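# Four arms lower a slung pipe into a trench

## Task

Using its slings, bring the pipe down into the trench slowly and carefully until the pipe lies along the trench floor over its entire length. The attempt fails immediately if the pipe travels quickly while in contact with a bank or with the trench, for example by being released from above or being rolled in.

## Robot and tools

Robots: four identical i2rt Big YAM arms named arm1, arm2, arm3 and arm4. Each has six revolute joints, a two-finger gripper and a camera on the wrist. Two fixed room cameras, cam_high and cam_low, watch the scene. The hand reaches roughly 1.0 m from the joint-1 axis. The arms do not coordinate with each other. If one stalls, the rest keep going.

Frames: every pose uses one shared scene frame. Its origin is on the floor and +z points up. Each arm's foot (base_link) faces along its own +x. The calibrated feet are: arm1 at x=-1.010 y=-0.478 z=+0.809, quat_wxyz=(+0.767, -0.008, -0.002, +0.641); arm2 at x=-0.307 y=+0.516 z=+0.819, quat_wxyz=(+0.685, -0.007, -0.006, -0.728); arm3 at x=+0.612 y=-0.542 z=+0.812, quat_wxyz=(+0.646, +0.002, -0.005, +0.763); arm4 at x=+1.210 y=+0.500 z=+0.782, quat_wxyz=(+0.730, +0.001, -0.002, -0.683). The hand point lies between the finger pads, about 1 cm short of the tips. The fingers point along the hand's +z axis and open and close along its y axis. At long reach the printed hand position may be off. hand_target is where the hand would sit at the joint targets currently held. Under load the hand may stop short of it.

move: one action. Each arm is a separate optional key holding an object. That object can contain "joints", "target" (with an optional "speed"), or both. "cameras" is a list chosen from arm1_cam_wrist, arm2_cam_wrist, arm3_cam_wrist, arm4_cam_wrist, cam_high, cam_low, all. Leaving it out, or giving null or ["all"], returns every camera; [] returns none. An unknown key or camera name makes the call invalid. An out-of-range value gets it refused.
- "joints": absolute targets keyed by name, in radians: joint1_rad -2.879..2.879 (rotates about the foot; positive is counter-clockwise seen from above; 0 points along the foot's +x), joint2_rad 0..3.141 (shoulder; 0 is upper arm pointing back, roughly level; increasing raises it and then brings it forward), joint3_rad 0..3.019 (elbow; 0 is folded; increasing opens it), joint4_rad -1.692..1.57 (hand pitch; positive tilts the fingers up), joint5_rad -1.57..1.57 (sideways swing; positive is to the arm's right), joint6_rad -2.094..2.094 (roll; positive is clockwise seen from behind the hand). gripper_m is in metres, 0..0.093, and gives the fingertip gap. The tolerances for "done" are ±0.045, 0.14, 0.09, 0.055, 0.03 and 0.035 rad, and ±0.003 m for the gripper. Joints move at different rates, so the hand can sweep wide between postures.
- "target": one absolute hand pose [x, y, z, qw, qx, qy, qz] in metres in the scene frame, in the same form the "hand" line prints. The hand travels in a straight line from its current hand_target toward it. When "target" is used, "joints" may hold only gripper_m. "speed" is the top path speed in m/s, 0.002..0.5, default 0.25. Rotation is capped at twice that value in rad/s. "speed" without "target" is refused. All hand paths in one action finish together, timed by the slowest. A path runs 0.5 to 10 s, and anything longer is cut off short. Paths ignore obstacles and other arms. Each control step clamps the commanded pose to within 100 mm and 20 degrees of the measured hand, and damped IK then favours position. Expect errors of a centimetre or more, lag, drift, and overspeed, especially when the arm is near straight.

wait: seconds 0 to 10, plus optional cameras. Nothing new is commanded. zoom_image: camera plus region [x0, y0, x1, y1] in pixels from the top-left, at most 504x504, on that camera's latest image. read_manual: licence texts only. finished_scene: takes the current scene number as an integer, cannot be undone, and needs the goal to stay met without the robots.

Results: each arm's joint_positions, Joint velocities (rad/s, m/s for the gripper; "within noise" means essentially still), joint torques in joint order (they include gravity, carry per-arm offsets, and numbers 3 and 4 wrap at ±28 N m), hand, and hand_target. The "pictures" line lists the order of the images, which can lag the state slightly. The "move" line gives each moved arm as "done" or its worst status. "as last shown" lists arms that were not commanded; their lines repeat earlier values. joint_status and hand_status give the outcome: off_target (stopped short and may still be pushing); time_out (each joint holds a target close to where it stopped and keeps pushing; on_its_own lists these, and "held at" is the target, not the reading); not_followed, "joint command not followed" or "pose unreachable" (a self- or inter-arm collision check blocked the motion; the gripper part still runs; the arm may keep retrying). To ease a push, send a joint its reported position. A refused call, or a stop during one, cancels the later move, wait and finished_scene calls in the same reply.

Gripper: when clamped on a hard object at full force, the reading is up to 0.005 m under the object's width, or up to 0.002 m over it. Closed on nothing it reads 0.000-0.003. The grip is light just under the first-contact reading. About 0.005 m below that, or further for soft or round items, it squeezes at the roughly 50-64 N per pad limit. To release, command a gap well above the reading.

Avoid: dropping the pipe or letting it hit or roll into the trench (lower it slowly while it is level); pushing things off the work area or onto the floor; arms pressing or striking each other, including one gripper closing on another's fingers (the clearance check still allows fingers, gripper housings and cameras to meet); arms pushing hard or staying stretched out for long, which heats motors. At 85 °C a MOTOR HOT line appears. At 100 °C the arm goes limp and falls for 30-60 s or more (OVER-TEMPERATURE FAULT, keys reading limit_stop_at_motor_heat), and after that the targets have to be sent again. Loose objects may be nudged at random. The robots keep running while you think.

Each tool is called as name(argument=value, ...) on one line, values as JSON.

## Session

move(cameras=["cam_high","cam_low"])

Scene clock: 0.00 s.
Joint torques (N m): no reading
Heat: arm1: hottest joint2_rad 29 °C; arm2: hottest gripper 29 °C; arm3: hottest joint2_rad 28 °C; arm4: hottest joint5_rad 29 °C.
Joint velocities: within noise
arm1.joint_positions: joint1_rad=-0.202 joint2_rad=+0.492 joint3_rad=+1.390 joint4_rad=-1.535 joint5_rad=-0.036 joint6_rad=-0.108 gripper_m=+0.09396
arm1.joint_status: not commanded
arm1.hand: x=-0.9651 y=-0.3268 z=+1.3301 quat_wxyz=(-0.380, +0.550, -0.704, -0.239) (m; scene frame)
arm1.hand_target: x=-0.9664 y=-0.3297 z=+1.3388 quat_wxyz=(-0.389, +0.547, -0.700, -0.244) (m; scene frame)
arm1.hand_status: not commanded
arm2.joint_positions: joint1_rad=+0.387 joint2_rad=+0.636 joint3_rad=+1.378 joint4_rad=-1.323 joint5_rad=+0.114 joint6_rad=-0.461 gripper_m=+0.09396
arm2.joint_status: not commanded
arm2.hand: x=-0.2468 y=+0.2878 z=+1.3570 quat_wxyz=(-0.276, -0.358, -0.799, +0.397) (m; scene frame)
arm2.hand_target: x=-0.2475 y=+0.2901 z=+1.3703 quat_wxyz=(-0.286, -0.356, -0.791, +0.407) (m; scene frame)
arm2.hand_status: not commanded
arm3.joint_positions: joint1_rad=-0.388 joint2_rad=+0.448 joint3_rad=+1.397 joint4_rad=-1.348 joint5_rad=-0.092 joint6_rad=-0.006 gripper_m=+0.09396
arm3.joint_status: not commanded
arm3.hand: x=+0.6302 y=-0.3905 z=+1.3846 quat_wxyz=(-0.413, +0.540, -0.630, -0.376) (m; scene frame)
arm3.hand_target: x=+0.6294 y=-0.3939 z=+1.3938 quat_wxyz=(-0.420, +0.536, -0.625, -0.381) (m; scene frame)
arm3.hand_status: not commanded
arm4.joint_positions: joint1_rad=+0.020 joint2_rad=+0.548 joint3_rad=+1.417 joint4_rad=-1.141 joint5_rad=-0.275 joint6_rad=+0.292 gripper_m=+0.09396
arm4.joint_status: not commanded
arm4.hand: x=+1.2711 y=+0.2947 z=+1.3960 quat_wxyz=(-0.559, -0.560, -0.560, +0.246) (m; scene frame)
arm4.hand_target: x=+1.2707 y=+0.2989 z=+1.4091 quat_wxyz=(-0.568, -0.551, -0.556, +0.254) (m; scene frame)
arm4.hand_status: not commanded
pictures: cam_high, cam_low

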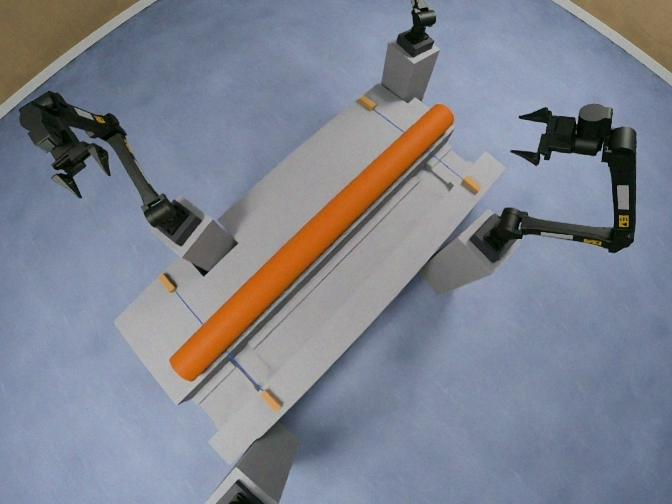

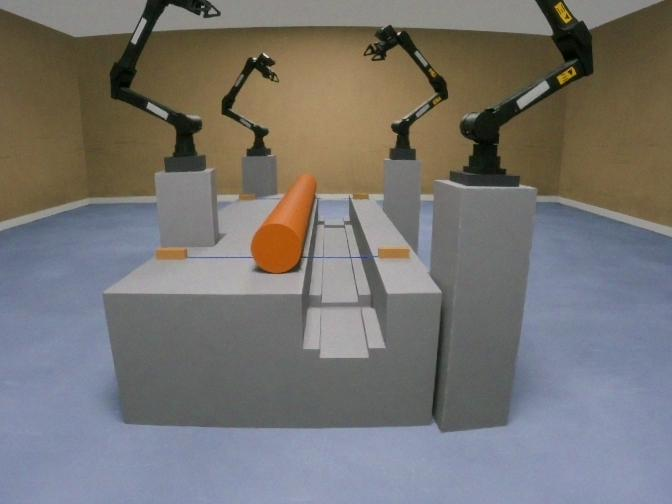

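move(arm1={"target":[-0.65,-0.40,0.9,0,0.7071,-0.7071,0],"speed":0.45}, arm2={"target":[-0.69,0.25,0.85,0,0.7071,0.7071,0],"speed":0.45}, arm3={"target":[0.90,-0.40,0.9,0,0.7071,-0.7071,0],"speed":0.45}, arm4={"target":[0.89,0.25,0.85,0,0.7071,0.7071,0],"speed":0.45}, cameras=[])

move(arm1={"target":[-0.655,-0.525,0.54,0,0.7071,-0.7071,0],"speed":0.35}, arm2={"target":[-0.685,0.302,0.54,0,0.7071,0.7071,0],"speed":0.35}, arm3={"target":[0.905,-0.525,0.54,0,0.7071,-0.7071,0],"speed":0.35}, arm4={"target":[0.89,0.302,0.54,0,0.7071,0.7071,0],"speed":0.35}, cameras=["arm1_cam_wrist","arm2_cam_wrist","arm3_cam_wrist","arm4_cam_wrist"])

Scene clock: 6.23 s.
Joint torques (N m): arm1=[0.85 -11.63 9.63 0.79 0.05 -0.13] | arm2=[-1.08 -16.32 12.3 -0.32 -0.07 0.25] | arm3=[1.9 -11.52 7.56 0.31 -0.06 -0.08] | arm4=[0.79 -12.16 9.26 0.57 0.11 0]
Heat: arm1: hottest joint2_rad 30 °C; arm2: hottest joint3_rad 29 °C; arm3: hottest joint2_rad 28 °C; arm4: hottest joint3_rad 29 °C.
move: arm1 off_target; arm2 off_target; arm3 off_target; arm4 off_target
Joint velocities: within noise
arm1.joint_positions: joint1_rad=-1.194 joint2_rad=+1.438 joint3_rad=+0.907 joint4_rad=-1.097 joint5_rad=-0.014 joint6_rad=-1.354 gripper_m=+0.09396
arm1.joint_status: not commanded
arm1.hand: x=-0.6643 y=-0.4056 z=+0.8890 quat_wxyz=(+0.018, +0.700, -0.713, -0.013) (m; scene frame)
arm1.hand_target: x=-0.6505 y=-0.4000 z=+0.9002 quat_wxyz=(+0.000, +0.707, -0.707, +0.000) (m; scene frame)
arm1.hand_status: off_target (0.019 m and 2.8 deg from the pose sent, 0.538 m and 55.0 deg at the start)
arm2.joint_positions: joint1_rad=-0.889 joint2_rad=+1.762 joint3_rad=+1.090 joint4_rad=-0.977 joint5_rad=+0.011 joint6_rad=-0.965 gripper_m=+0.09396
arm2.joint_status: not commanded
arm2.hand: x=-0.6666 y=+0.2622 z=+0.8311 quat_wxyz=(-0.006, -0.701, -0.712, -0.033) (m; scene frame)
arm2.hand_target: x=-0.6891 y=+0.2507 z=+0.8507 quat_wxyz=(+0.000, -0.707, -0.707, +0.000) (m; scene frame)
arm2.hand_status: off_target (0.032 m and 3.9 deg from the pose sent, 0.674 m and 70.3 deg at the start)
arm3.joint_positions: joint1_rad=-1.278 joint2_rad=+1.318 joint3_rad=+0.799 joint4_rad=-1.091 joint5_rad=+0.004 joint6_rad=-1.096 gripper_m=+0.09396
arm3.joint_status: not commanded
arm3.hand: x=+0.8947 y=-0.4050 z=+0.8931 quat_wxyz=(+0.015, +0.701, -0.713, -0.007) (m; scene frame)
arm3.hand_target: x=+0.8999 y=-0.4000 z=+0.9001 quat_wxyz=(+0.000, +0.707, -0.707, +0.000) (m; scene frame)
arm3.hand_status: off_target (0.010 m and 2.1 deg from the pose sent, 0.555 m and 68.3 deg at the start)
arm4.joint_positions: joint1_rad=-0.976 joint2_rad=+1.551 joint3_rad=+0.962 joint4_rad=-1.042 joint5_rad=+0.003 joint6_rad=-0.890 gripper_m=+0.09396
arm4.joint_status: not commanded
arm4.hand: x=+0.9050 y=+0.2645 z=+0.8340 quat_wxyz=(-0.005, -0.714, -0.700, -0.031) (m; scene frame)
arm4.hand_target: x=+0.8906 y=+0.2504 z=+0.8506 quat_wxyz=(+0.000, -0.707, -0.707, +0.000) (m; scene frame)
arm4.hand_status: off_target (0.026 m and 3.8 deg from the pose sent, 0.667 m and 75.3 deg at the start)
pictures: none
No camera images: "cameras" was empty.

Scene clock: 8.17 s.
Joint torques (N m): arm1=[0.21 -15.56 1.09 1.16 -0.09 -0.12] | arm2=[-1.26 -18.73 3.88 -0.03 -0.12 0.06] | arm3=[1.32 -16.79 -0.76 0.34 -0.25 -0.04] | arm4=[-0.26 -15.5 2 0.58 0.06 -0.02]
Heat: arm1: hottest joint2_rad 30 °C; arm2: hottest joint3_rad 29 °C; arm3: hottest joint2_rad 28 °C; arm4: hottest joint3_rad 29 °C.
move: arm1 done; arm2 off_target; arm3 done; arm4 off_target
Joint velocities: within noise
arm1.joint_positions: joint1_rad=-1.521 joint2_rad=+2.344 joint3_rad=+0.827 joint4_rad=-0.085 joint5_rad=-0.007 joint6_rad=-1.688 gripper_m=+0.09396
arm1.joint_status: not commanded
arm1.hand: x=-0.6615 y=-0.5244 z=+0.5408 quat_wxyz=(+0.005, +0.703, -0.711, -0.007) (m; scene frame)
arm1.hand_target: x=-0.6550 y=-0.5250 z=+0.5401 quat_wxyz=(+0.000, +0.707, -0.707, +0.000) (m; scene frame)
arm1.hand_status: done (0.007 m and 1.1 deg from the pose sent, 0.369 m and 2.8 deg at the start)
arm2.joint_positions: joint1_rad=-0.987 joint2_rad=+2.420 joint3_rad=+1.047 joint4_rad=-0.250 joint5_rad=+0.014 joint6_rad=-1.051 gripper_m=+0.09396
arm2.joint_status: not commanded
arm2.hand: x=-0.6668 y=+0.3077 z=+0.5331 quat_wxyz=(-0.006, -0.706, -0.708, -0.020) (m; scene frame)
arm2.hand_target: x=-0.6850 y=+0.3021 z=+0.5404 quat_wxyz=(+0.000, -0.707, -0.707, +0.000) (m; scene frame)
arm2.hand_status: off_target (0.020 m and 2.4 deg from the pose sent, 0.294 m and 3.9 deg at the start)
arm3.joint_positions: joint1_rad=-1.679 joint2_rad=+2.361 joint3_rad=+0.666 joint4_rad=+0.099 joint5_rad=+0.010 joint6_rad=-1.505 gripper_m=+0.09396
arm3.joint_status: not commanded
arm3.hand: x=+0.8979 y=-0.5256 z=+0.5369 quat_wxyz=(+0.008, +0.704, -0.710, -0.007) (m; scene frame)
arm3.hand_target: x=+0.9050 y=-0.5250 z=+0.5400 quat_wxyz=(+0.000, +0.707, -0.707, +0.000) (m; scene frame)
arm3.hand_status: done (0.008 m and 1.3 deg from the pose sent, 0.373 m and 2.1 deg at the start)
arm4.joint_positions: joint1_rad=-1.075 joint2_rad=+2.273 joint3_rad=+0.835 joint4_rad=-0.175 joint5_rad=+0.004 joint6_rad=-1.003 gripper_m=+0.09396
arm4.joint_status: not commanded
arm4.hand: x=+0.9070 y=+0.3092 z=+0.5324 quat_wxyz=(-0.005, -0.709, -0.705, -0.022) (m; scene frame)
arm4.hand_target: x=+0.8902 y=+0.3021 z=+0.5402 quat_wxyz=(+0.000, -0.707, -0.707, +0.000) (m; scene frame)
arm4.hand_status: off_target (0.020 m and 2.6 deg from the pose sent, 0.297 m and 3.8 deg at the start)
pictures: arm1_cam_wrist, arm2_cam_wrist, arm3_cam_wrist, arm4_cam_wrist

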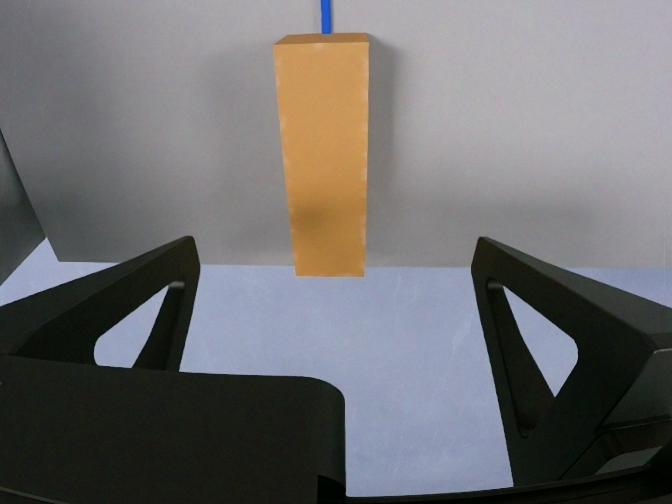

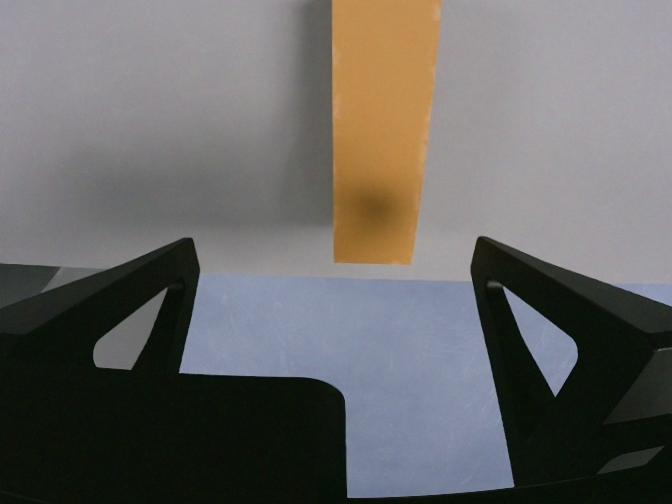

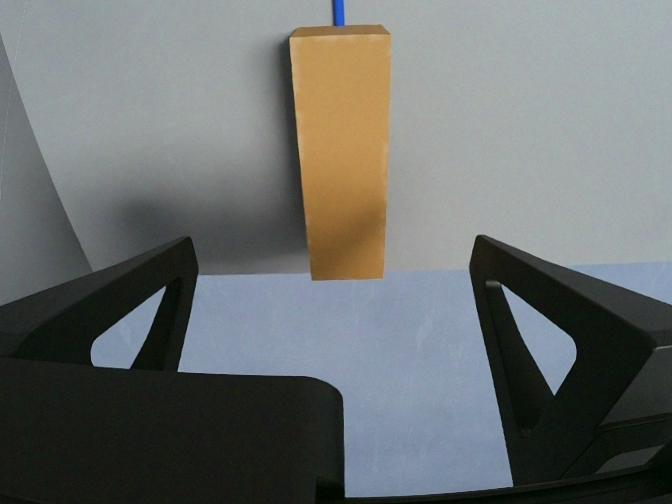

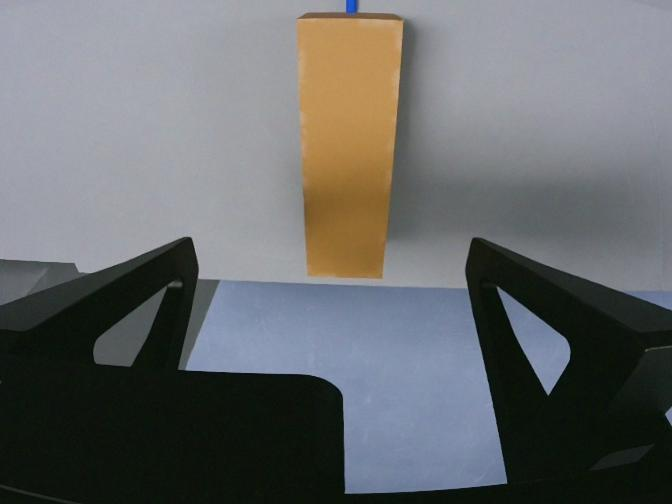

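move(arm1={"target":[-0.659,-0.533,0.455,0,0.7071,-0.7071,0]}, arm2={"target":[-0.687,0.292,0.458,0,0.7071,0.7071,0]}, arm3={"target":[0.906,-0.528,0.456,0,0.7071,-0.7071,0]}, arm4={"target":[0.893,0.302,0.46,0,0.7071,0.7071,0]}, cameras=[])

move(arm1={"joints":{"gripper_m":0.02}}, arm2={"joints":{"gripper_m":0.02}}, arm3={"joints":{"gripper_m":0.02}}, arm4={"joints":{"gripper_m":0.02}}, cameras=["arm1_cam_wrist","arm2_cam_wrist","arm3_cam_wrist","arm4_cam_wrist"])

Scene clock: 16.20 s.
Joint torques (N m): arm1=[-0.38 -16.21 -0.08 0.87 -0.07 -0.09] | arm2=[-0.26 -17.2 3.34 -0.01 -0.18 0.21] | arm3=[0.5 -15.85 -1.2 0.44 -0.25 -0.08] | arm4=[-0.09 -13.68 1.18 0.77 -0.04 0.05]
Heat: arm1: hottest joint2_rad 30 °C; arm2: hottest joint3_rad 29 °C; arm3: hottest joint2_rad 29 °C; arm4: hottest joint5_rad 29 °C.
move: arm1 done; arm2 done; arm3 done; arm4 done
Joint velocities: within noise
arm1.joint_positions: joint1_rad=-1.536 joint2_rad=+2.590 joint3_rad=+0.954 joint4_rad=+0.046 joint5_rad=-0.007 joint6_rad=-1.711 gripper_m=+0.09396
arm1.joint_status: not commanded
arm1.hand: x=-0.6585 y=-0.5305 z=+0.4583 quat_wxyz=(+0.001, +0.706, -0.708, -0.002) (m; scene frame)
arm1.hand_target: x=-0.6590 y=-0.5330 z=+0.4550 quat_wxyz=(+0.000, +0.707, -0.707, +0.000) (m; scene frame)
arm1.hand_status: done (0.004 m and 0.3 deg from the pose sent, 0.086 m and 1.1 deg at the start)
arm2.joint_positions: joint1_rad=-0.986 joint2_rad=+2.613 joint3_rad=+1.185 joint4_rad=-0.167 joint5_rad=+0.014 joint6_rad=-1.050 gripper_m=+0.09395
arm2.joint_status: not commanded
arm2.hand: x=-0.6824 y=+0.2968 z=+0.4628 quat_wxyz=(-0.002, -0.706, -0.708, -0.007) (m; scene frame)
arm2.hand_target: x=-0.6869 y=+0.2921 z=+0.4581 quat_wxyz=(+0.000, -0.707, -0.707, +0.000) (m; scene frame)
arm2.hand_status: done (0.008 m and 0.9 deg from the pose sent, 0.079 m and 2.5 deg at the start)
arm3.joint_positions: joint1_rad=-1.681 joint2_rad=+2.609 joint3_rad=+0.806 joint4_rad=+0.224 joint5_rad=+0.010 joint6_rad=-1.518 gripper_m=+0.09396
arm3.joint_status: not commanded
arm3.hand: x=+0.9055 y=-0.5252 z=+0.4596 quat_wxyz=(+0.002, +0.708, -0.707, -0.001) (m; scene frame)
arm3.hand_target: x=+0.9060 y=-0.5279 z=+0.4561 quat_wxyz=(+0.000, +0.707, -0.707, +0.000) (m; scene frame)
arm3.hand_status: done (0.005 m and 0.3 deg from the pose sent, 0.081 m and 1.3 deg at the start)
arm4.joint_positions: joint1_rad=-1.074 joint2_rad=+2.479 joint3_rad=+0.932 joint4_rad=-0.039 joint5_rad=+0.006 joint6_rad=-1.005 gripper_m=+0.09395
arm4.joint_status: not commanded
arm4.hand: x=+0.8993 y=+0.3040 z=+0.4634 quat_wxyz=(-0.001, -0.708, -0.706, -0.009) (m; scene frame)
arm4.hand_target: x=+0.8929 y=+0.3019 z=+0.4602 quat_wxyz=(+0.000, -0.707, -0.707, +0.000) (m; scene frame)
arm4.hand_status: done (0.007 m and 1.0 deg from the pose sent, 0.074 m and 2.6 deg at the start)
pictures: none
No camera images: "cameras" was empty.

Scene clock: 16.87 s.
Joint torques (N m): arm1=[-0.79 -15.62 -0.06 0.92 -0.08 -0.07] | arm2=[-0.26 -17.44 3.18 -0.01 -0.17 0.21] | arm3=[0.38 -15.79 -1.24 0.43 -0.25 -0.05] | arm4=[-0.03 -13.68 0.99 0.66 -0.03 0.05]
Heat: arm1: hottest joint2_rad 30 °C; arm2: hottest joint3_rad 29 °C; arm3: hottest joint2_rad 29 °C; arm4: hottest joint5_rad 29 °C.
move: arm1 off_target; arm2 off_target; arm3 off_target; arm4 off_target
Joint velocities: within noise
arm1.joint_positions: joint1_rad=-1.536 joint2_rad=+2.590 joint3_rad=+0.954 joint4_rad=+0.046 joint5_rad=-0.007 joint6_rad=-1.712 gripper_m=+0.03395
arm1.joint_status: gripper_m off_target (ended at +0.03398, target +0.02000)
arm1.hand: x=-0.6585 y=-0.5305 z=+0.4583 quat_wxyz=(+0.001, +0.707, -0.707, -0.002) (m; scene frame)
arm1.hand_target: x=-0.6591 y=-0.5330 z=+0.4550 quat_wxyz=(+0.000, +0.707, -0.707, +0.000) (m; scene frame)
arm1.hand_status: not commanded
arm2.joint_positions: joint1_rad=-0.986 joint2_rad=+2.614 joint3_rad=+1.186 joint4_rad=-0.167 joint5_rad=+0.014 joint6_rad=-1.050 gripper_m=+0.03450
arm2.joint_status: gripper_m off_target (ended at +0.03453, target +0.02000)
arm2.hand: x=-0.6826 y=+0.2966 z=+0.4622 quat_wxyz=(-0.002, -0.706, -0.708, -0.007) (m; scene frame)
arm2.hand_target: x=-0.6867 y=+0.2921 z=+0.4581 quat_wxyz=(+0.000, -0.707, -0.707, +0.000) (m; scene frame)
arm2.hand_status: not commanded
arm3.joint_positions: joint1_rad=-1.681 joint2_rad=+2.609 joint3_rad=+0.807 joint4_rad=+0.225 joint5_rad=+0.010 joint6_rad=-1.520 gripper_m=+0.03461
arm3.joint_status: gripper_m off_target (ended at +0.03464, target +0.02000)
arm3.hand: x=+0.9061 y=-0.5252 z=+0.4595 quat_wxyz=(+0.001, +0.708, -0.706, -0.001) (m; scene frame)
arm3.hand_target: x=+0.9060 y=-0.5279 z=+0.4561 quat_wxyz=(+0.000, +0.707, -0.707, +0.000) (m; scene frame)
arm3.hand_status: not commanded
arm4.joint_positions: joint1_rad=-1.074 joint2_rad=+2.481 joint3_rad=+0.935 joint4_rad=-0.037 joint5_rad=+0.006 joint6_rad=-1.005 gripper_m=+0.03461
arm4.joint_status: gripper_m off_target (ended at +0.03465, target +0.02000)
arm4.hand: x=+0.8985 y=+0.3033 z=+0.4626 quat_wxyz=(-0.001, -0.708, -0.706, -0.007) (m; scene frame)
arm4.hand_target: x=+0.8931 y=+0.3020 z=+0.4602 quat_wxyz=(+0.000, -0.707, -0.707, +0.000) (m; scene frame)
arm4.hand_status: not commanded
pictures: arm1_cam_wrist, arm2_cam_wrist, arm3_cam_wrist, arm4_cam_wrist

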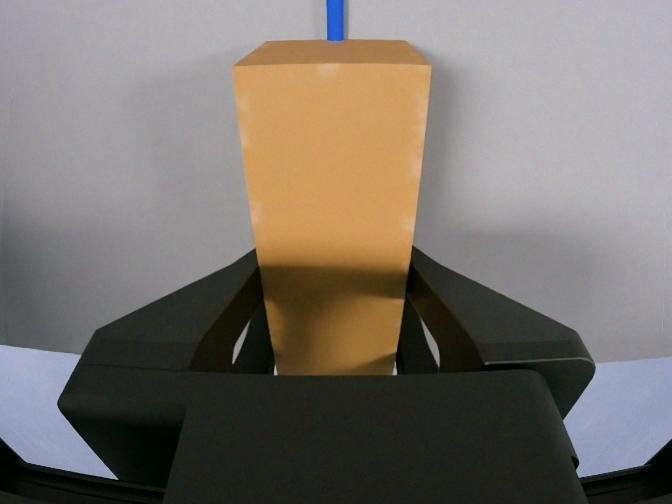

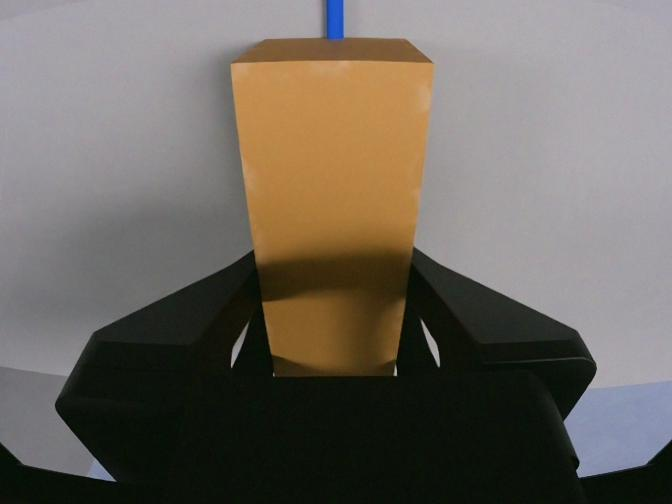

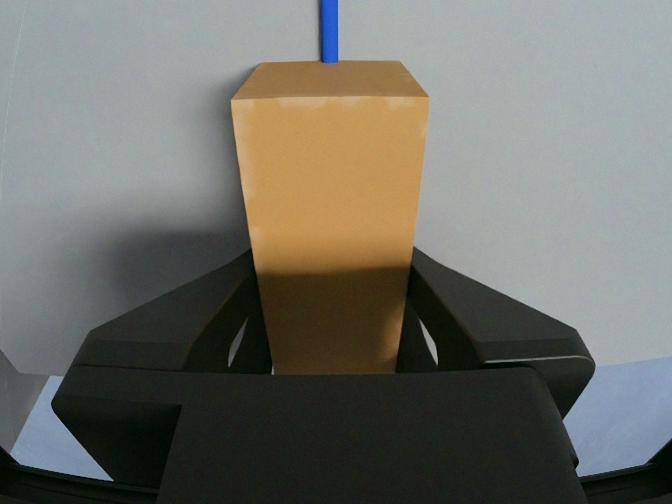

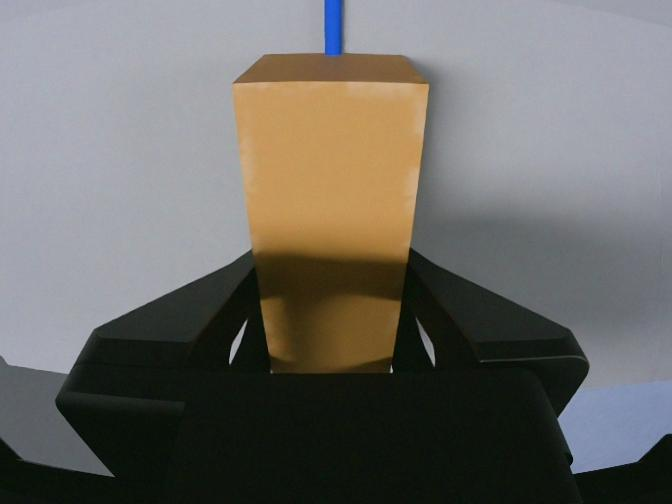

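move(arm1={"target":[-0.66,-0.315,0.71,0,0.7071,-0.7071,0],"speed":0.25}, arm2={"target":[-0.68,0.135,0.71,0,0.7071,0.7071,0],"speed":0.25}, arm3={"target":[0.905,-0.315,0.71,0,0.7071,-0.7071,0],"speed":0.25}, arm4={"target":[0.895,0.135,0.71,0,0.7071,0.7071,0],"speed":0.25}, cameras=[])

move(arm1={"target":[-0.655,-0.305,0.80,0,0.7071,-0.7071,0],"speed":0.1}, arm2={"target":[-0.684,0.125,0.81,0,0.7071,0.7071,0],"speed":0.1}, arm3={"target":[0.91,-0.305,0.80,0,0.7071,-0.7071,0],"speed":0.1}, arm4={"target":[0.89,0.125,0.81,0,0.7071,0.7071,0],"speed":0.1}, cameras=[])

move(arm1={"target":[-0.653,-0.30,0.88,0,0.7071,-0.7071,0],"speed":0.1}, arm2={"target":[-0.686,0.12,0.90,0,0.7071,0.7071,0],"speed":0.1}, arm3={"target":[0.912,-0.30,0.88,0,0.7071,-0.7071,0],"speed":0.1}, arm4={"target":[0.888,0.12,0.90,0,0.7071,0.7071,0],"speed":0.1}, cameras=["cam_high","cam_low"])

Scene clock: 24.63 s.
Joint torques (N m): arm1=[-0.85 -14.21 5.87 0.09 -0.08 0.07] | arm2=[-0.21 -19.6 9.65 -0.94 -0.15 0.21] | arm3=[0.97 -15.91 4.93 -0.38 -0.21 0.08] | arm4=[0.5 -16.38 7.66 -0.31 0.01 0.32]
Heat: arm1: hottest joint2_rad 31 °C; arm2: hottest gripper 30 °C; arm3: hottest joint2_rad 29 °C; arm4: hottest joint5_rad 29 °C.
move: arm1 off_target; arm2 off_target; arm3 done; arm4 off_target
Joint velocities: within noise
arm1.joint_positions: joint1_rad=-0.956 joint2_rad=+1.866 joint3_rad=+0.796 joint4_rad=-0.524 joint5_rad=-0.015 joint6_rad=-1.146 gripper_m=+0.03396
arm1.joint_status: not commanded
arm1.hand: x=-0.6703 y=-0.3187 z=+0.7043 quat_wxyz=(+0.006, +0.711, -0.703, -0.003) (m; scene frame)
arm1.hand_target: x=-0.6601 y=-0.3151 z=+0.7101 quat_wxyz=(+0.000, +0.707, -0.707, +0.000) (m; scene frame)
arm1.hand_status: off_target (0.012 m and 1.0 deg from the pose sent, 0.331 m and 0.2 deg at the start)
arm2.joint_positions: joint1_rad=-0.716 joint2_rad=+2.137 joint3_rad=+1.258 joint4_rad=-0.729 joint5_rad=+0.010 joint6_rad=-0.780 gripper_m=+0.03450
arm2.joint_status: not commanded
arm2.hand: x=-0.6714 y=+0.1473 z=+0.7002 quat_wxyz=(+0.000, -0.706, -0.708, -0.012) (m; scene frame)
arm2.hand_target: x=-0.6797 y=+0.1352 z=+0.7102 quat_wxyz=(+0.000, -0.707, -0.707, +0.000) (m; scene frame)
arm2.hand_status: off_target (0.018 m and 1.3 deg from the pose sent, 0.296 m and 0.8 deg at the start)
arm3.joint_positions: joint1_rad=-1.072 joint2_rad=+1.850 joint3_rad=+0.756 joint4_rad=-0.497 joint5_rad=+0.006 joint6_rad=-0.916 gripper_m=+0.03461
arm3.joint_status: not commanded
arm3.hand: x=+0.8983 y=-0.3196 z=+0.7058 quat_wxyz=(+0.006, +0.710, -0.704, -0.001) (m; scene frame)
arm3.hand_target: x=+0.9050 y=-0.3150 z=+0.7101 quat_wxyz=(+0.000, +0.707, -0.707, +0.000) (m; scene frame)
arm3.hand_status: done (0.009 m and 0.8 deg from the pose sent, 0.327 m and 0.3 deg at the start)
arm4.joint_positions: joint1_rad=-0.779 joint2_rad=+1.962 joint3_rad=+1.081 joint4_rad=-0.723 joint5_rad=+0.005 joint6_rad=-0.724 gripper_m=+0.03461
arm4.joint_status: not commanded
arm4.hand: x=+0.9055 y=+0.1496 z=+0.6958 quat_wxyz=(+0.001, -0.703, -0.711, -0.017) (m; scene frame)
arm4.hand_target: x=+0.8953 y=+0.1353 z=+0.7102 quat_wxyz=(+0.000, -0.707, -0.707, +0.000) (m; scene frame)
arm4.hand_status: off_target (0.023 m and 2.0 deg from the pose sent, 0.299 m and 0.9 deg at the start)
pictures: none
No camera images: "cameras" was empty.

Scene clock: 26.30 s.
Joint torques (N m): arm1=[-0.03 -17.03 9.44 -0.29 -0.23 0.01] | arm2=[-1.14 -25.93 12.29 -2.36 -0.09 0.04] | arm3=[1.44 -19.6 8.29 -0.88 -0.3 0] | arm4=[-0.03 -22.07 10.32 -1.54 0.05 0.15]
Heat: arm1: hottest joint2_rad 31 °C; arm2: hottest joint2_rad 30 °C; arm3: hottest joint2_rad 29 °C; arm4: hottest joint3_rad 29 °C.
move: arm1 off_target; arm2 off_target; arm3 off_target; arm4 off_target
Joint velocities: within noise
arm1.joint_positions: joint1_rad=-0.945 joint2_rad=+1.706 joint3_rad=+0.832 joint4_rad=-0.782 joint5_rad=-0.011 joint6_rad=-1.123 gripper_m=+0.03396
arm1.joint_status: not commanded
arm1.hand: x=-0.6819 y=-0.3198 z=+0.7706 quat_wxyz=(+0.037, +0.706, -0.707, -0.011) (m; scene frame)
arm1.hand_target: x=-0.6563 y=-0.3056 z=+0.8000 quat_wxyz=(+0.000, +0.707, -0.707, +0.000) (m; scene frame)
arm1.hand_status: off_target (0.043 m and 4.4 deg from the pose sent, 0.098 m and 1.1 deg at the start)
arm2.joint_positions: joint1_rad=-0.696 joint2_rad=+2.053 joint3_rad=+1.301 joint4_rad=-0.912 joint5_rad=+0.010 joint6_rad=-0.757 gripper_m=+0.03450
arm2.joint_status: not commanded
arm2.hand: x=-0.6614 y=+0.1432 z=+0.7553 quat_wxyz=(+0.001, -0.707, -0.707, -0.040) (m; scene frame)
arm2.hand_target: x=-0.6824 y=+0.1266 z=+0.8088 quat_wxyz=(+0.000, -0.707, -0.707, +0.001) (m; scene frame)
arm2.hand_status: off_target (0.062 m and 4.6 deg from the pose sent, 0.113 m and 1.3 deg at the start)
arm3.joint_positions: joint1_rad=-1.062 joint2_rad=+1.694 joint3_rad=+0.794 joint4_rad=-0.764 joint5_rad=+0.008 joint6_rad=-0.894 gripper_m=+0.03461
arm3.joint_status: not commanded
arm3.hand: x=+0.8872 y=-0.3247 z=+0.7691 quat_wxyz=(+0.042, +0.706, -0.707, -0.004) (m; scene frame)
arm3.hand_target: x=+0.9089 y=-0.3059 z=+0.7996 quat_wxyz=(+0.000, +0.707, -0.707, +0.000) (m; scene frame)
arm3.hand_status: off_target (0.043 m and 4.8 deg from the pose sent, 0.096 m and 0.8 deg at the start)
arm4.joint_positions: joint1_rad=-0.764 joint2_rad=+1.871 joint3_rad=+1.147 joint4_rad=-0.938 joint5_rad=+0.005 joint6_rad=-0.704 gripper_m=+0.03461
arm4.joint_status: not commanded
arm4.hand: x=+0.9114 y=+0.1460 z=+0.7560 quat_wxyz=(+0.004, -0.704, -0.709, -0.045) (m; scene frame)
arm4.hand_target: x=+0.8917 y=+0.1271 z=+0.8086 quat_wxyz=(+0.000, -0.707, -0.707, +0.000) (m; scene frame)
arm4.hand_status: off_target (0.062 m and 5.2 deg from the pose sent, 0.118 m and 2.1 deg at the start)
pictures: none
No camera images: "cameras" was empty.

Scene clock: 28.83 s.
Joint torques (N m): arm1=[-1.85 -19.08 11.54 -1.57 0.48 -0.1] | arm2=[-1.26 -29.8 15.34 -3.3 0.04 -0.04] | arm3=[0.21 -21.66 10.15 -1.99 0.15 -0.1] | arm4=[-0.38 -25.35 12.92 -2.39 0.13 0.07]
Heat: arm1: hottest joint2_rad 31 °C; arm2: hottest joint2_rad 30 °C; arm3: hottest joint2_rad 29 °C; arm4: hottest joint3_rad 29 °C.
move: arm1 off_target; arm2 off_target; arm3 off_target; arm4 off_target
Joint velocities: within noise
arm1.joint_positions: joint1_rad=-0.918 joint2_rad=+1.606 joint3_rad=+0.909 joint4_rad=-0.973 joint5_rad=-0.026 joint6_rad=-1.105 gripper_m=+0.03396
arm1.joint_status: not commanded
arm1.hand: x=-0.6819 y=-0.3045 z=+0.8288 quat_wxyz=(+0.041, +0.709, -0.704, -0.019) (m; scene frame)
arm1.hand_target: x=-0.6553 y=-0.3007 z=+0.8778 quat_wxyz=(+0.000, +0.707, -0.707, +0.001) (m; scene frame)
arm1.hand_status: off_target (0.059 m and 5.3 deg from the pose sent, 0.115 m and 4.4 deg at the start)
arm2.joint_positions: joint1_rad=-0.687 joint2_rad=+1.991 joint3_rad=+1.366 joint4_rad=-1.089 joint5_rad=+0.009 joint6_rad=-0.742 gripper_m=+0.03450
arm2.joint_status: not commanded
arm2.hand: x=-0.6574 y=+0.1414 z=+0.8079 quat_wxyz=(+0.002, -0.707, -0.704, -0.065) (m; scene frame)
arm2.hand_target: x=-0.6818 y=+0.1243 z=+0.8956 quat_wxyz=(+0.001, -0.707, -0.707, +0.001) (m; scene frame)
arm2.hand_status: off_target (0.099 m and 7.5 deg from the pose sent, 0.149 m and 4.6 deg at the start; pose on its path clipped on 34 of 76 steps)
arm3.joint_positions: joint1_rad=-1.040 joint2_rad=+1.584 joint3_rad=+0.880 joint4_rad=-0.972 joint5_rad=-0.002 joint6_rad=-0.878 gripper_m=+0.03461
arm3.joint_status: not commanded
arm3.hand: x=+0.8884 y=-0.3118 z=+0.8315 quat_wxyz=(+0.048, +0.707, -0.705, -0.008) (m; scene frame)
arm3.hand_target: x=+0.9103 y=-0.3012 z=+0.8778 quat_wxyz=(+0.000, +0.707, -0.707, +0.000) (m; scene frame)
arm3.hand_status: off_target (0.055 m and 5.6 deg from the pose sent, 0.116 m and 4.8 deg at the start)
arm4.joint_positions: joint1_rad=-0.756 joint2_rad=+1.807 joint3_rad=+1.239 joint4_rad=-1.136 joint5_rad=+0.003 joint6_rad=-0.692 gripper_m=+0.03461
arm4.joint_status: not commanded
arm4.hand: x=+0.9124 y=+0.1412 z=+0.8151 quat_wxyz=(+0.005, -0.704, -0.707, -0.067) (m; scene frame)
arm4.hand_target: x=+0.8918 y=+0.1244 z=+0.8958 quat_wxyz=(+0.000, -0.707, -0.707, +0.000) (m; scene frame)
arm4.hand_status: off_target (0.091 m and 7.7 deg from the pose sent, 0.148 m and 5.2 deg at the start; pose on its path clipped on 8 of 76 steps)
pictures: cam_high, cam_low

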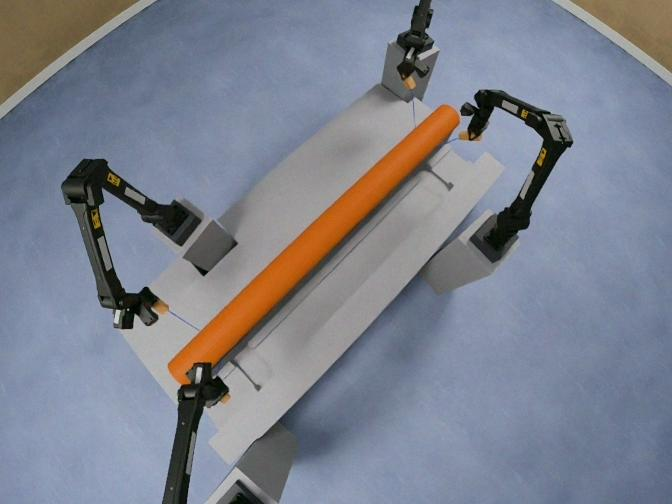

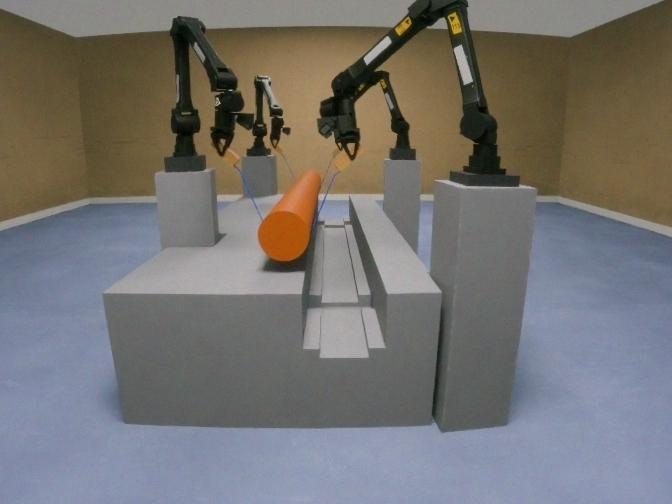

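move(arm1={"target":[-0.653,-0.12,0.9,0,0.7071,-0.7071,0],"speed":0.12}, arm2={"target":[-0.686,0.30,0.89,0,0.7071,0.7071,0],"speed":0.12}, arm3={"target":[0.912,-0.12,0.9,0,0.7071,-0.7071,0],"speed":0.12}, arm4={"target":[0.888,0.30,0.89,0,0.7071,0.7071,0],"speed":0.12}, cameras=[])

move(arm1={"target":[-0.653,-0.07,0.80,0,0.7071,-0.7071,0],"speed":0.12}, arm2={"target":[-0.684,0.295,0.79,0,0.7071,0.7071,0],"speed":0.12}, arm3={"target":[0.912,-0.07,0.80,0,0.7071,-0.7071,0],"speed":0.12}, arm4={"target":[0.888,0.295,0.79,0,0.7071,0.7071,0],"speed":0.12}, cameras=["cam_high","cam_low"])

Scene clock: 35.10 s.
Joint torques (N m): arm1=[-2.26 -22.12 13.49 -1.72 0.21 0] | arm2=[-2.9 -23.24 10.54 -1.48 0.23 -0.13] | arm3=[0.15 -27.99 11.86 -2.09 0.02 -0.05] | arm4=[-1.55 -18.43 9.02 -0.72 0.29 -0.16]
Heat: arm1: hottest joint2_rad 31 °C; arm2: hottest joint2_rad 32 °C; arm3: hottest joint2_rad 30 °C; arm4: hottest joint3_rad 30 °C.
move: arm1 off_target; arm2 off_target; arm3 off_target; arm4 off_target
Joint velocities: within noise
arm1.joint_positions: joint1_rad=-0.592 joint2_rad=+1.805 joint3_rad=+1.238 joint4_rad=-1.091 joint5_rad=-0.021 joint6_rad=-0.786 gripper_m=+0.03396
arm1.joint_status: not commanded
arm1.hand: x=-0.6814 y=-0.1335 z=+0.8434 quat_wxyz=(+0.042, +0.712, -0.701, -0.002) (m; scene frame)
arm1.hand_target: x=-0.6556 y=-0.1224 z=+0.8992 quat_wxyz=(-0.001, +0.707, -0.707, +0.000) (m; scene frame)
arm1.hand_status: off_target (0.065 m and 4.9 deg from the pose sent, 0.200 m and 5.3 deg at the start)
arm2.joint_positions: joint1_rad=-0.952 joint2_rad=+1.722 joint3_rad=+1.060 joint4_rad=-1.022 joint5_rad=+0.009 joint6_rad=-1.018 gripper_m=+0.03450
arm2.joint_status: not commanded
arm2.hand: x=-0.6636 y=+0.2961 z=+0.8392 quat_wxyz=(-0.014, -0.704, -0.708, -0.050) (m; scene frame)
arm2.hand_target: x=-0.6842 y=+0.3005 z=+0.8873 quat_wxyz=(+0.001, -0.707, -0.707, -0.001) (m; scene frame)
arm2.hand_status: off_target (0.056 m and 5.9 deg from the pose sent, 0.181 m and 7.5 deg at the start)
arm3.joint_positions: joint1_rad=-0.767 joint2_rad=+1.868 joint3_rad=+1.289 joint4_rad=-1.108 joint5_rad=-0.001 joint6_rad=-0.610 gripper_m=+0.03461
arm3.joint_status: not commanded
arm3.hand: x=+0.8890 y=-0.1400 z=+0.8364 quat_wxyz=(+0.053, +0.709, -0.703, +0.008) (m; scene frame)
arm3.hand_target: x=+0.9097 y=-0.1230 z=+0.8987 quat_wxyz=(-0.001, +0.707, -0.707, +0.000) (m; scene frame)
arm3.hand_status: off_target (0.071 m and 6.1 deg from the pose sent, 0.205 m and 5.6 deg at the start)
arm4.joint_positions: joint1_rad=-1.047 joint2_rad=+1.509 joint3_rad=+0.944 joint4_rad=-1.109 joint5_rad=+0.000 joint6_rad=-0.981 gripper_m=+0.03461
arm4.joint_status: not commanded
arm4.hand: x=+0.9069 y=+0.2982 z=+0.8448 quat_wxyz=(-0.013, -0.706, -0.706, -0.051) (m; scene frame)
arm4.hand_target: x=+0.8896 y=+0.3004 z=+0.8877 quat_wxyz=(+0.002, -0.707, -0.707, -0.001) (m; scene frame)
arm4.hand_status: off_target (0.049 m and 6.1 deg from the pose sent, 0.177 m and 7.7 deg at the start)
pictures: none
No camera images: "cameras" was empty.

Scene clock: 36.83 s.
Joint torques (N m): arm1=[-1.44 -24.82 11.23 -0.65 0.07 -0.09] | arm2=[-2.26 -21.77 8.02 -1.16 -0.07 -0.05] | arm3=[0.85 -31.33 10 -1.1 -0.05 -0.03] | arm4=[-0.91 -17.03 7.01 -0.5 0.11 -0.08]
Heat: arm1: hottest joint2_rad 31 °C; arm2: hottest joint2_rad 32 °C; arm3: hottest joint2_rad 30 °C; arm4: hottest joint3_rad 30 °C.
move: arm1 off_target; arm2 off_target; arm3 off_target; arm4 off_target
Joint velocities: within noise
arm1.joint_positions: joint1_rad=-0.533 joint2_rad=+2.023 joint3_rad=+1.275 joint4_rad=-0.933 joint5_rad=-0.019 joint6_rad=-0.719 gripper_m=+0.03396
arm1.joint_status: not commanded
arm1.hand: x=-0.6843 y=-0.0971 z=+0.7473 quat_wxyz=(+0.054, +0.708, -0.704, +0.003) (m; scene frame)
arm1.hand_target: x=-0.6553 y=-0.0727 z=+0.8002 quat_wxyz=(+0.000, +0.707, -0.707, +0.000) (m; scene frame)
arm1.hand_status: off_target (0.067 m and 6.2 deg from the pose sent, 0.082 m and 4.9 deg at the start)
arm2.joint_positions: joint1_rad=-0.952 joint2_rad=+1.869 joint3_rad=+0.980 joint4_rad=-0.766 joint5_rad=+0.014 joint6_rad=-1.018 gripper_m=+0.03450
arm2.joint_status: not commanded
arm2.hand: x=-0.6630 y=+0.2961 z=+0.7548 quat_wxyz=(-0.008, -0.705, -0.709, -0.036) (m; scene frame)
arm2.hand_target: x=-0.6832 y=+0.2954 z=+0.7885 quat_wxyz=(+0.001, -0.707, -0.707, +0.000) (m; scene frame)
arm2.hand_status: off_target (0.041 m and 4.3 deg from the pose sent, 0.053 m and 5.9 deg at the start)
arm3.joint_positions: joint1_rad=-0.725 joint2_rad=+2.095 joint3_rad=+1.345 joint4_rad=-0.955 joint5_rad=+0.000 joint6_rad=-0.561 gripper_m=+0.03461
arm3.joint_status: not commanded
arm3.hand: x=+0.8869 y=-0.1039 z=+0.7373 quat_wxyz=(+0.061, +0.706, -0.705, +0.013) (m; scene frame)
arm3.hand_target: x=+0.9099 y=-0.0734 z=+0.7995 quat_wxyz=(+0.000, +0.707, -0.707, +0.000) (m; scene frame)
arm3.hand_status: off_target (0.076 m and 7.1 deg from the pose sent, 0.082 m and 6.1 deg at the start)
arm4.joint_positions: joint1_rad=-1.047 joint2_rad=+1.654 joint3_rad=+0.834 joint4_rad=-0.825 joint5_rad=+0.004 joint6_rad=-0.981 gripper_m=+0.03461
arm4.joint_status: not commanded
arm4.hand: x=+0.9071 y=+0.2987 z=+0.7589 quat_wxyz=(-0.008, -0.707, -0.706, -0.037) (m; scene frame)
arm4.hand_target: x=+0.8887 y=+0.2953 z=+0.7889 quat_wxyz=(+0.001, -0.707, -0.707, +0.000) (m; scene frame)
arm4.hand_status: off_target (0.037 m and 4.4 deg from the pose sent, 0.058 m and 6.1 deg at the start)
pictures: cam_high, cam_low

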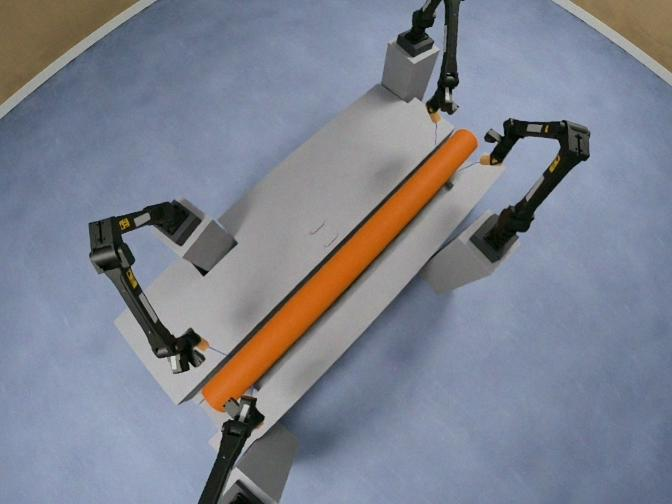

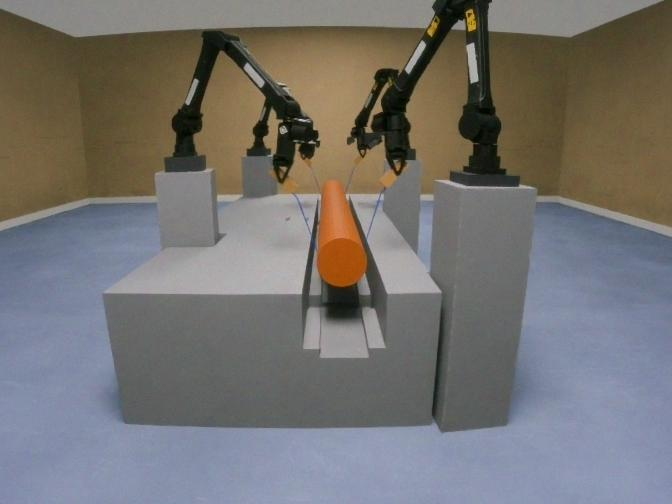

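move(arm1={"target":[-0.653,-0.065,0.68,0,0.7071,-0.7071,0],"speed":0.08}, arm2={"target":[-0.684,0.295,0.67,0,0.7071,0.7071,0],"speed":0.08}, arm3={"target":[0.912,-0.065,0.68,0,0.7071,-0.7071,0],"speed":0.08}, arm4={"target":[0.888,0.295,0.665,0,0.7071,0.7071,0],"speed":0.08}, cameras=[])

move(arm1={"target":[-0.655,-0.08,0.57,0,0.7071,-0.7071,0],"speed":0.05}, arm2={"target":[-0.684,0.305,0.56,0,0.7071,0.7071,0],"speed":0.05}, arm3={"target":[0.91,-0.08,0.57,0,0.7071,-0.7071,0],"speed":0.05}, arm4={"target":[0.888,0.305,0.56,0,0.7071,0.7071,0],"speed":0.05}, cameras=["cam_high","cam_low"])

zoom_image(camera="cam_low", region=[260, 200, 430, 370])

Scene clock: 43.77 s.
Joint torques (N m): arm1=[-1.14 -24.59 8.34 -0.21 0.02 -0.04] | arm2=[-2.55 -22.53 5.27 -1.06 -0.1 -0.09] | arm3=[0.97 -31.21 7.64 -0.88 -0.08 -0.01] | arm4=[-1.14 -18.43 3.34 -0.12 0.08 -0.09]
Heat: arm1: hottest joint2_rad 32 °C; arm2: hottest joint2_rad 32 °C; arm3: hottest joint2_rad 31 °C; arm4: hottest joint3_rad 30 °C.
move: arm1 off_target; arm2 off_target; arm3 off_target; arm4 off_target
Joint velocities: within noise
arm1.joint_positions: joint1_rad=-0.525 joint2_rad=+2.231 joint3_rad=+1.278 joint4_rad=-0.701 joint5_rad=-0.018 joint6_rad=-0.711 gripper_m=+0.03396
arm1.joint_status: not commanded
arm1.hand: x=-0.6815 y=-0.0903 z=+0.6412 quat_wxyz=(+0.041, +0.709, -0.704, +0.003) (m; scene frame)
arm1.hand_target: x=-0.6541 y=-0.0664 z=+0.6804 quat_wxyz=(+0.000, +0.707, -0.707, +0.000) (m; scene frame)
arm1.hand_status: off_target (0.054 m and 4.7 deg from the pose sent, 0.081 m and 6.2 deg at the start)
arm2.joint_positions: joint1_rad=-0.952 joint2_rad=+2.138 joint3_rad=+0.961 joint4_rad=-0.472 joint5_rad=+0.014 joint6_rad=-1.018 gripper_m=+0.03450
arm2.joint_status: not commanded
arm2.hand: x=-0.6569 y=+0.2982 z=+0.6395 quat_wxyz=(-0.007, -0.704, -0.709, -0.032) (m; scene frame)
arm2.hand_target: x=-0.6833 y=+0.2955 z=+0.6689 quat_wxyz=(+0.001, -0.707, -0.707, +0.000) (m; scene frame)
arm2.hand_status: off_target (0.041 m and 3.8 deg from the pose sent, 0.087 m and 4.3 deg at the start)
arm3.joint_positions: joint1_rad=-0.723 joint2_rad=+2.298 joint3_rad=+1.347 joint4_rad=-0.732 joint5_rad=+0.001 joint6_rad=-0.558 gripper_m=+0.03461
arm3.joint_status: not commanded
arm3.hand: x=+0.8878 y=-0.1007 z=+0.6303 quat_wxyz=(+0.050, +0.706, -0.706, +0.011) (m; scene frame)
arm3.hand_target: x=+0.9107 y=-0.0672 z=+0.6798 quat_wxyz=(+0.000, +0.707, -0.707, +0.000) (m; scene frame)
arm3.hand_status: off_target (0.066 m and 5.8 deg from the pose sent, 0.074 m and 7.1 deg at the start)
arm4.joint_positions: joint1_rad=-1.047 joint2_rad=+1.960 joint3_rad=+0.793 joint4_rad=-0.466 joint5_rad=+0.004 joint6_rad=-0.981 gripper_m=+0.03462
arm4.joint_status: not commanded
arm4.hand: x=+0.9077 y=+0.2985 z=+0.6397 quat_wxyz=(-0.006, -0.707, -0.707, -0.031) (m; scene frame)
arm4.hand_target: x=+0.8885 y=+0.2953 z=+0.6637 quat_wxyz=(+0.001, -0.707, -0.707, +0.000) (m; scene frame)
arm4.hand_status: off_target (0.032 m and 3.7 deg from the pose sent, 0.096 m and 4.4 deg at the start)
pictures: none
No camera images: "cameras" was empty.

Scene clock: 46.53 s.
Joint torques (N m): arm1=[-1.2 -18.9 6.61 0.91 0.04 -0.14] | arm2=[-1.55 -17.2 4.68 0.06 -0.1 0.08] | arm3=[0.32 -24 6.11 0.39 -0.08 -0.06] | arm4=[-0.5 -13.51 3.08 0.69 0.03 0]
Heat: arm1: hottest joint2_rad 32 °C; arm2: hottest joint2_rad 32 °C; arm3: hottest joint2_rad 31 °C; arm4: hottest joint3_rad 30 °C.
move: arm1 off_target; arm2 off_target; arm3 off_target; arm4 off_target
Joint velocities: within noise
arm1.joint_positions: joint1_rad=-0.539 joint2_rad=+2.367 joint3_rad=+1.306 joint4_rad=-0.529 joint5_rad=-0.019 joint6_rad=-0.716 gripper_m=+0.03396
arm1.joint_status: not commanded
arm1.hand: x=-0.6664 y=-0.0856 z=+0.5776 quat_wxyz=(+0.009, +0.707, -0.708, -0.001) (m; scene frame)
arm1.hand_target: x=-0.6554 y=-0.0804 z=+0.5704 quat_wxyz=(+0.000, +0.707, -0.707, +0.000) (m; scene frame)
arm1.hand_status: off_target (0.015 m and 1.0 deg from the pose sent, 0.077 m and 4.7 deg at the start)
arm2.joint_positions: joint1_rad=-0.988 joint2_rad=+2.350 joint3_rad=+1.010 joint4_rad=-0.278 joint5_rad=+0.013 joint6_rad=-1.055 gripper_m=+0.03450
arm2.joint_status: not commanded
arm2.hand: x=-0.6659 y=+0.3089 z=+0.5583 quat_wxyz=(-0.005, -0.705, -0.709, -0.018) (m; scene frame)
arm2.hand_target: x=-0.6838 y=+0.3052 z=+0.5604 quat_wxyz=(+0.000, -0.707, -0.707, +0.000) (m; scene frame)
arm2.hand_status: off_target (0.019 m and 2.2 deg from the pose sent, 0.084 m and 3.8 deg at the start)
arm3.joint_positions: joint1_rad=-0.727 joint2_rad=+2.423 joint3_rad=+1.372 joint4_rad=-0.561 joint5_rad=+0.001 joint6_rad=-0.564 gripper_m=+0.03461
arm3.joint_status: not commanded
arm3.hand: x=+0.8964 y=-0.0905 z=+0.5690 quat_wxyz=(+0.015, +0.708, -0.706, +0.002) (m; scene frame)
arm3.hand_target: x=+0.9097 y=-0.0804 z=+0.5704 quat_wxyz=(+0.000, +0.707, -0.707, +0.000) (m; scene frame)
arm3.hand_status: off_target (0.017 m and 1.7 deg from the pose sent, 0.068 m and 5.8 deg at the start)
arm4.joint_positions: joint1_rad=-1.081 joint2_rad=+2.194 joint3_rad=+0.808 joint4_rad=-0.219 joint5_rad=+0.005 joint6_rad=-1.012 gripper_m=+0.03462
arm4.joint_status: not commanded
arm4.hand: x=+0.9042 y=+0.3103 z=+0.5584 quat_wxyz=(-0.004, -0.708, -0.706, -0.018) (m; scene frame)
arm4.hand_target: x=+0.8881 y=+0.3052 z=+0.5604 quat_wxyz=(+0.000, -0.707, -0.707, +0.000) (m; scene frame)
arm4.hand_status: off_target (0.017 m and 2.1 deg from the pose sent, 0.082 m and 3.7 deg at the start)
pictures: cam_high, cam_low

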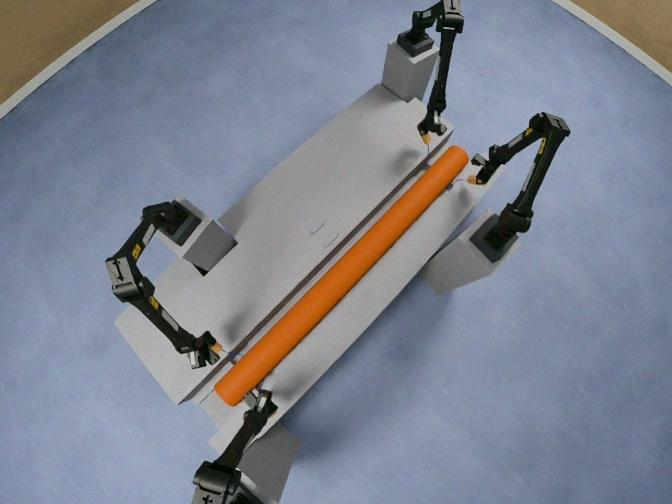

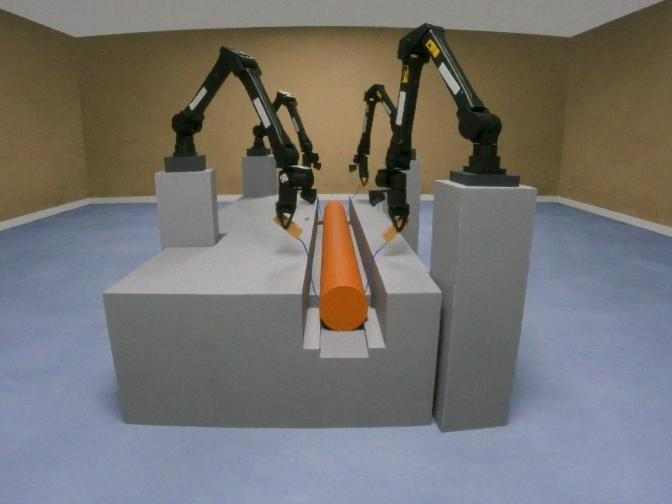

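Scaled by 2.965.

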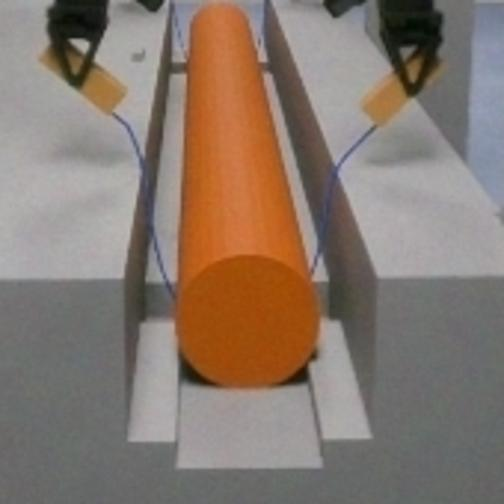

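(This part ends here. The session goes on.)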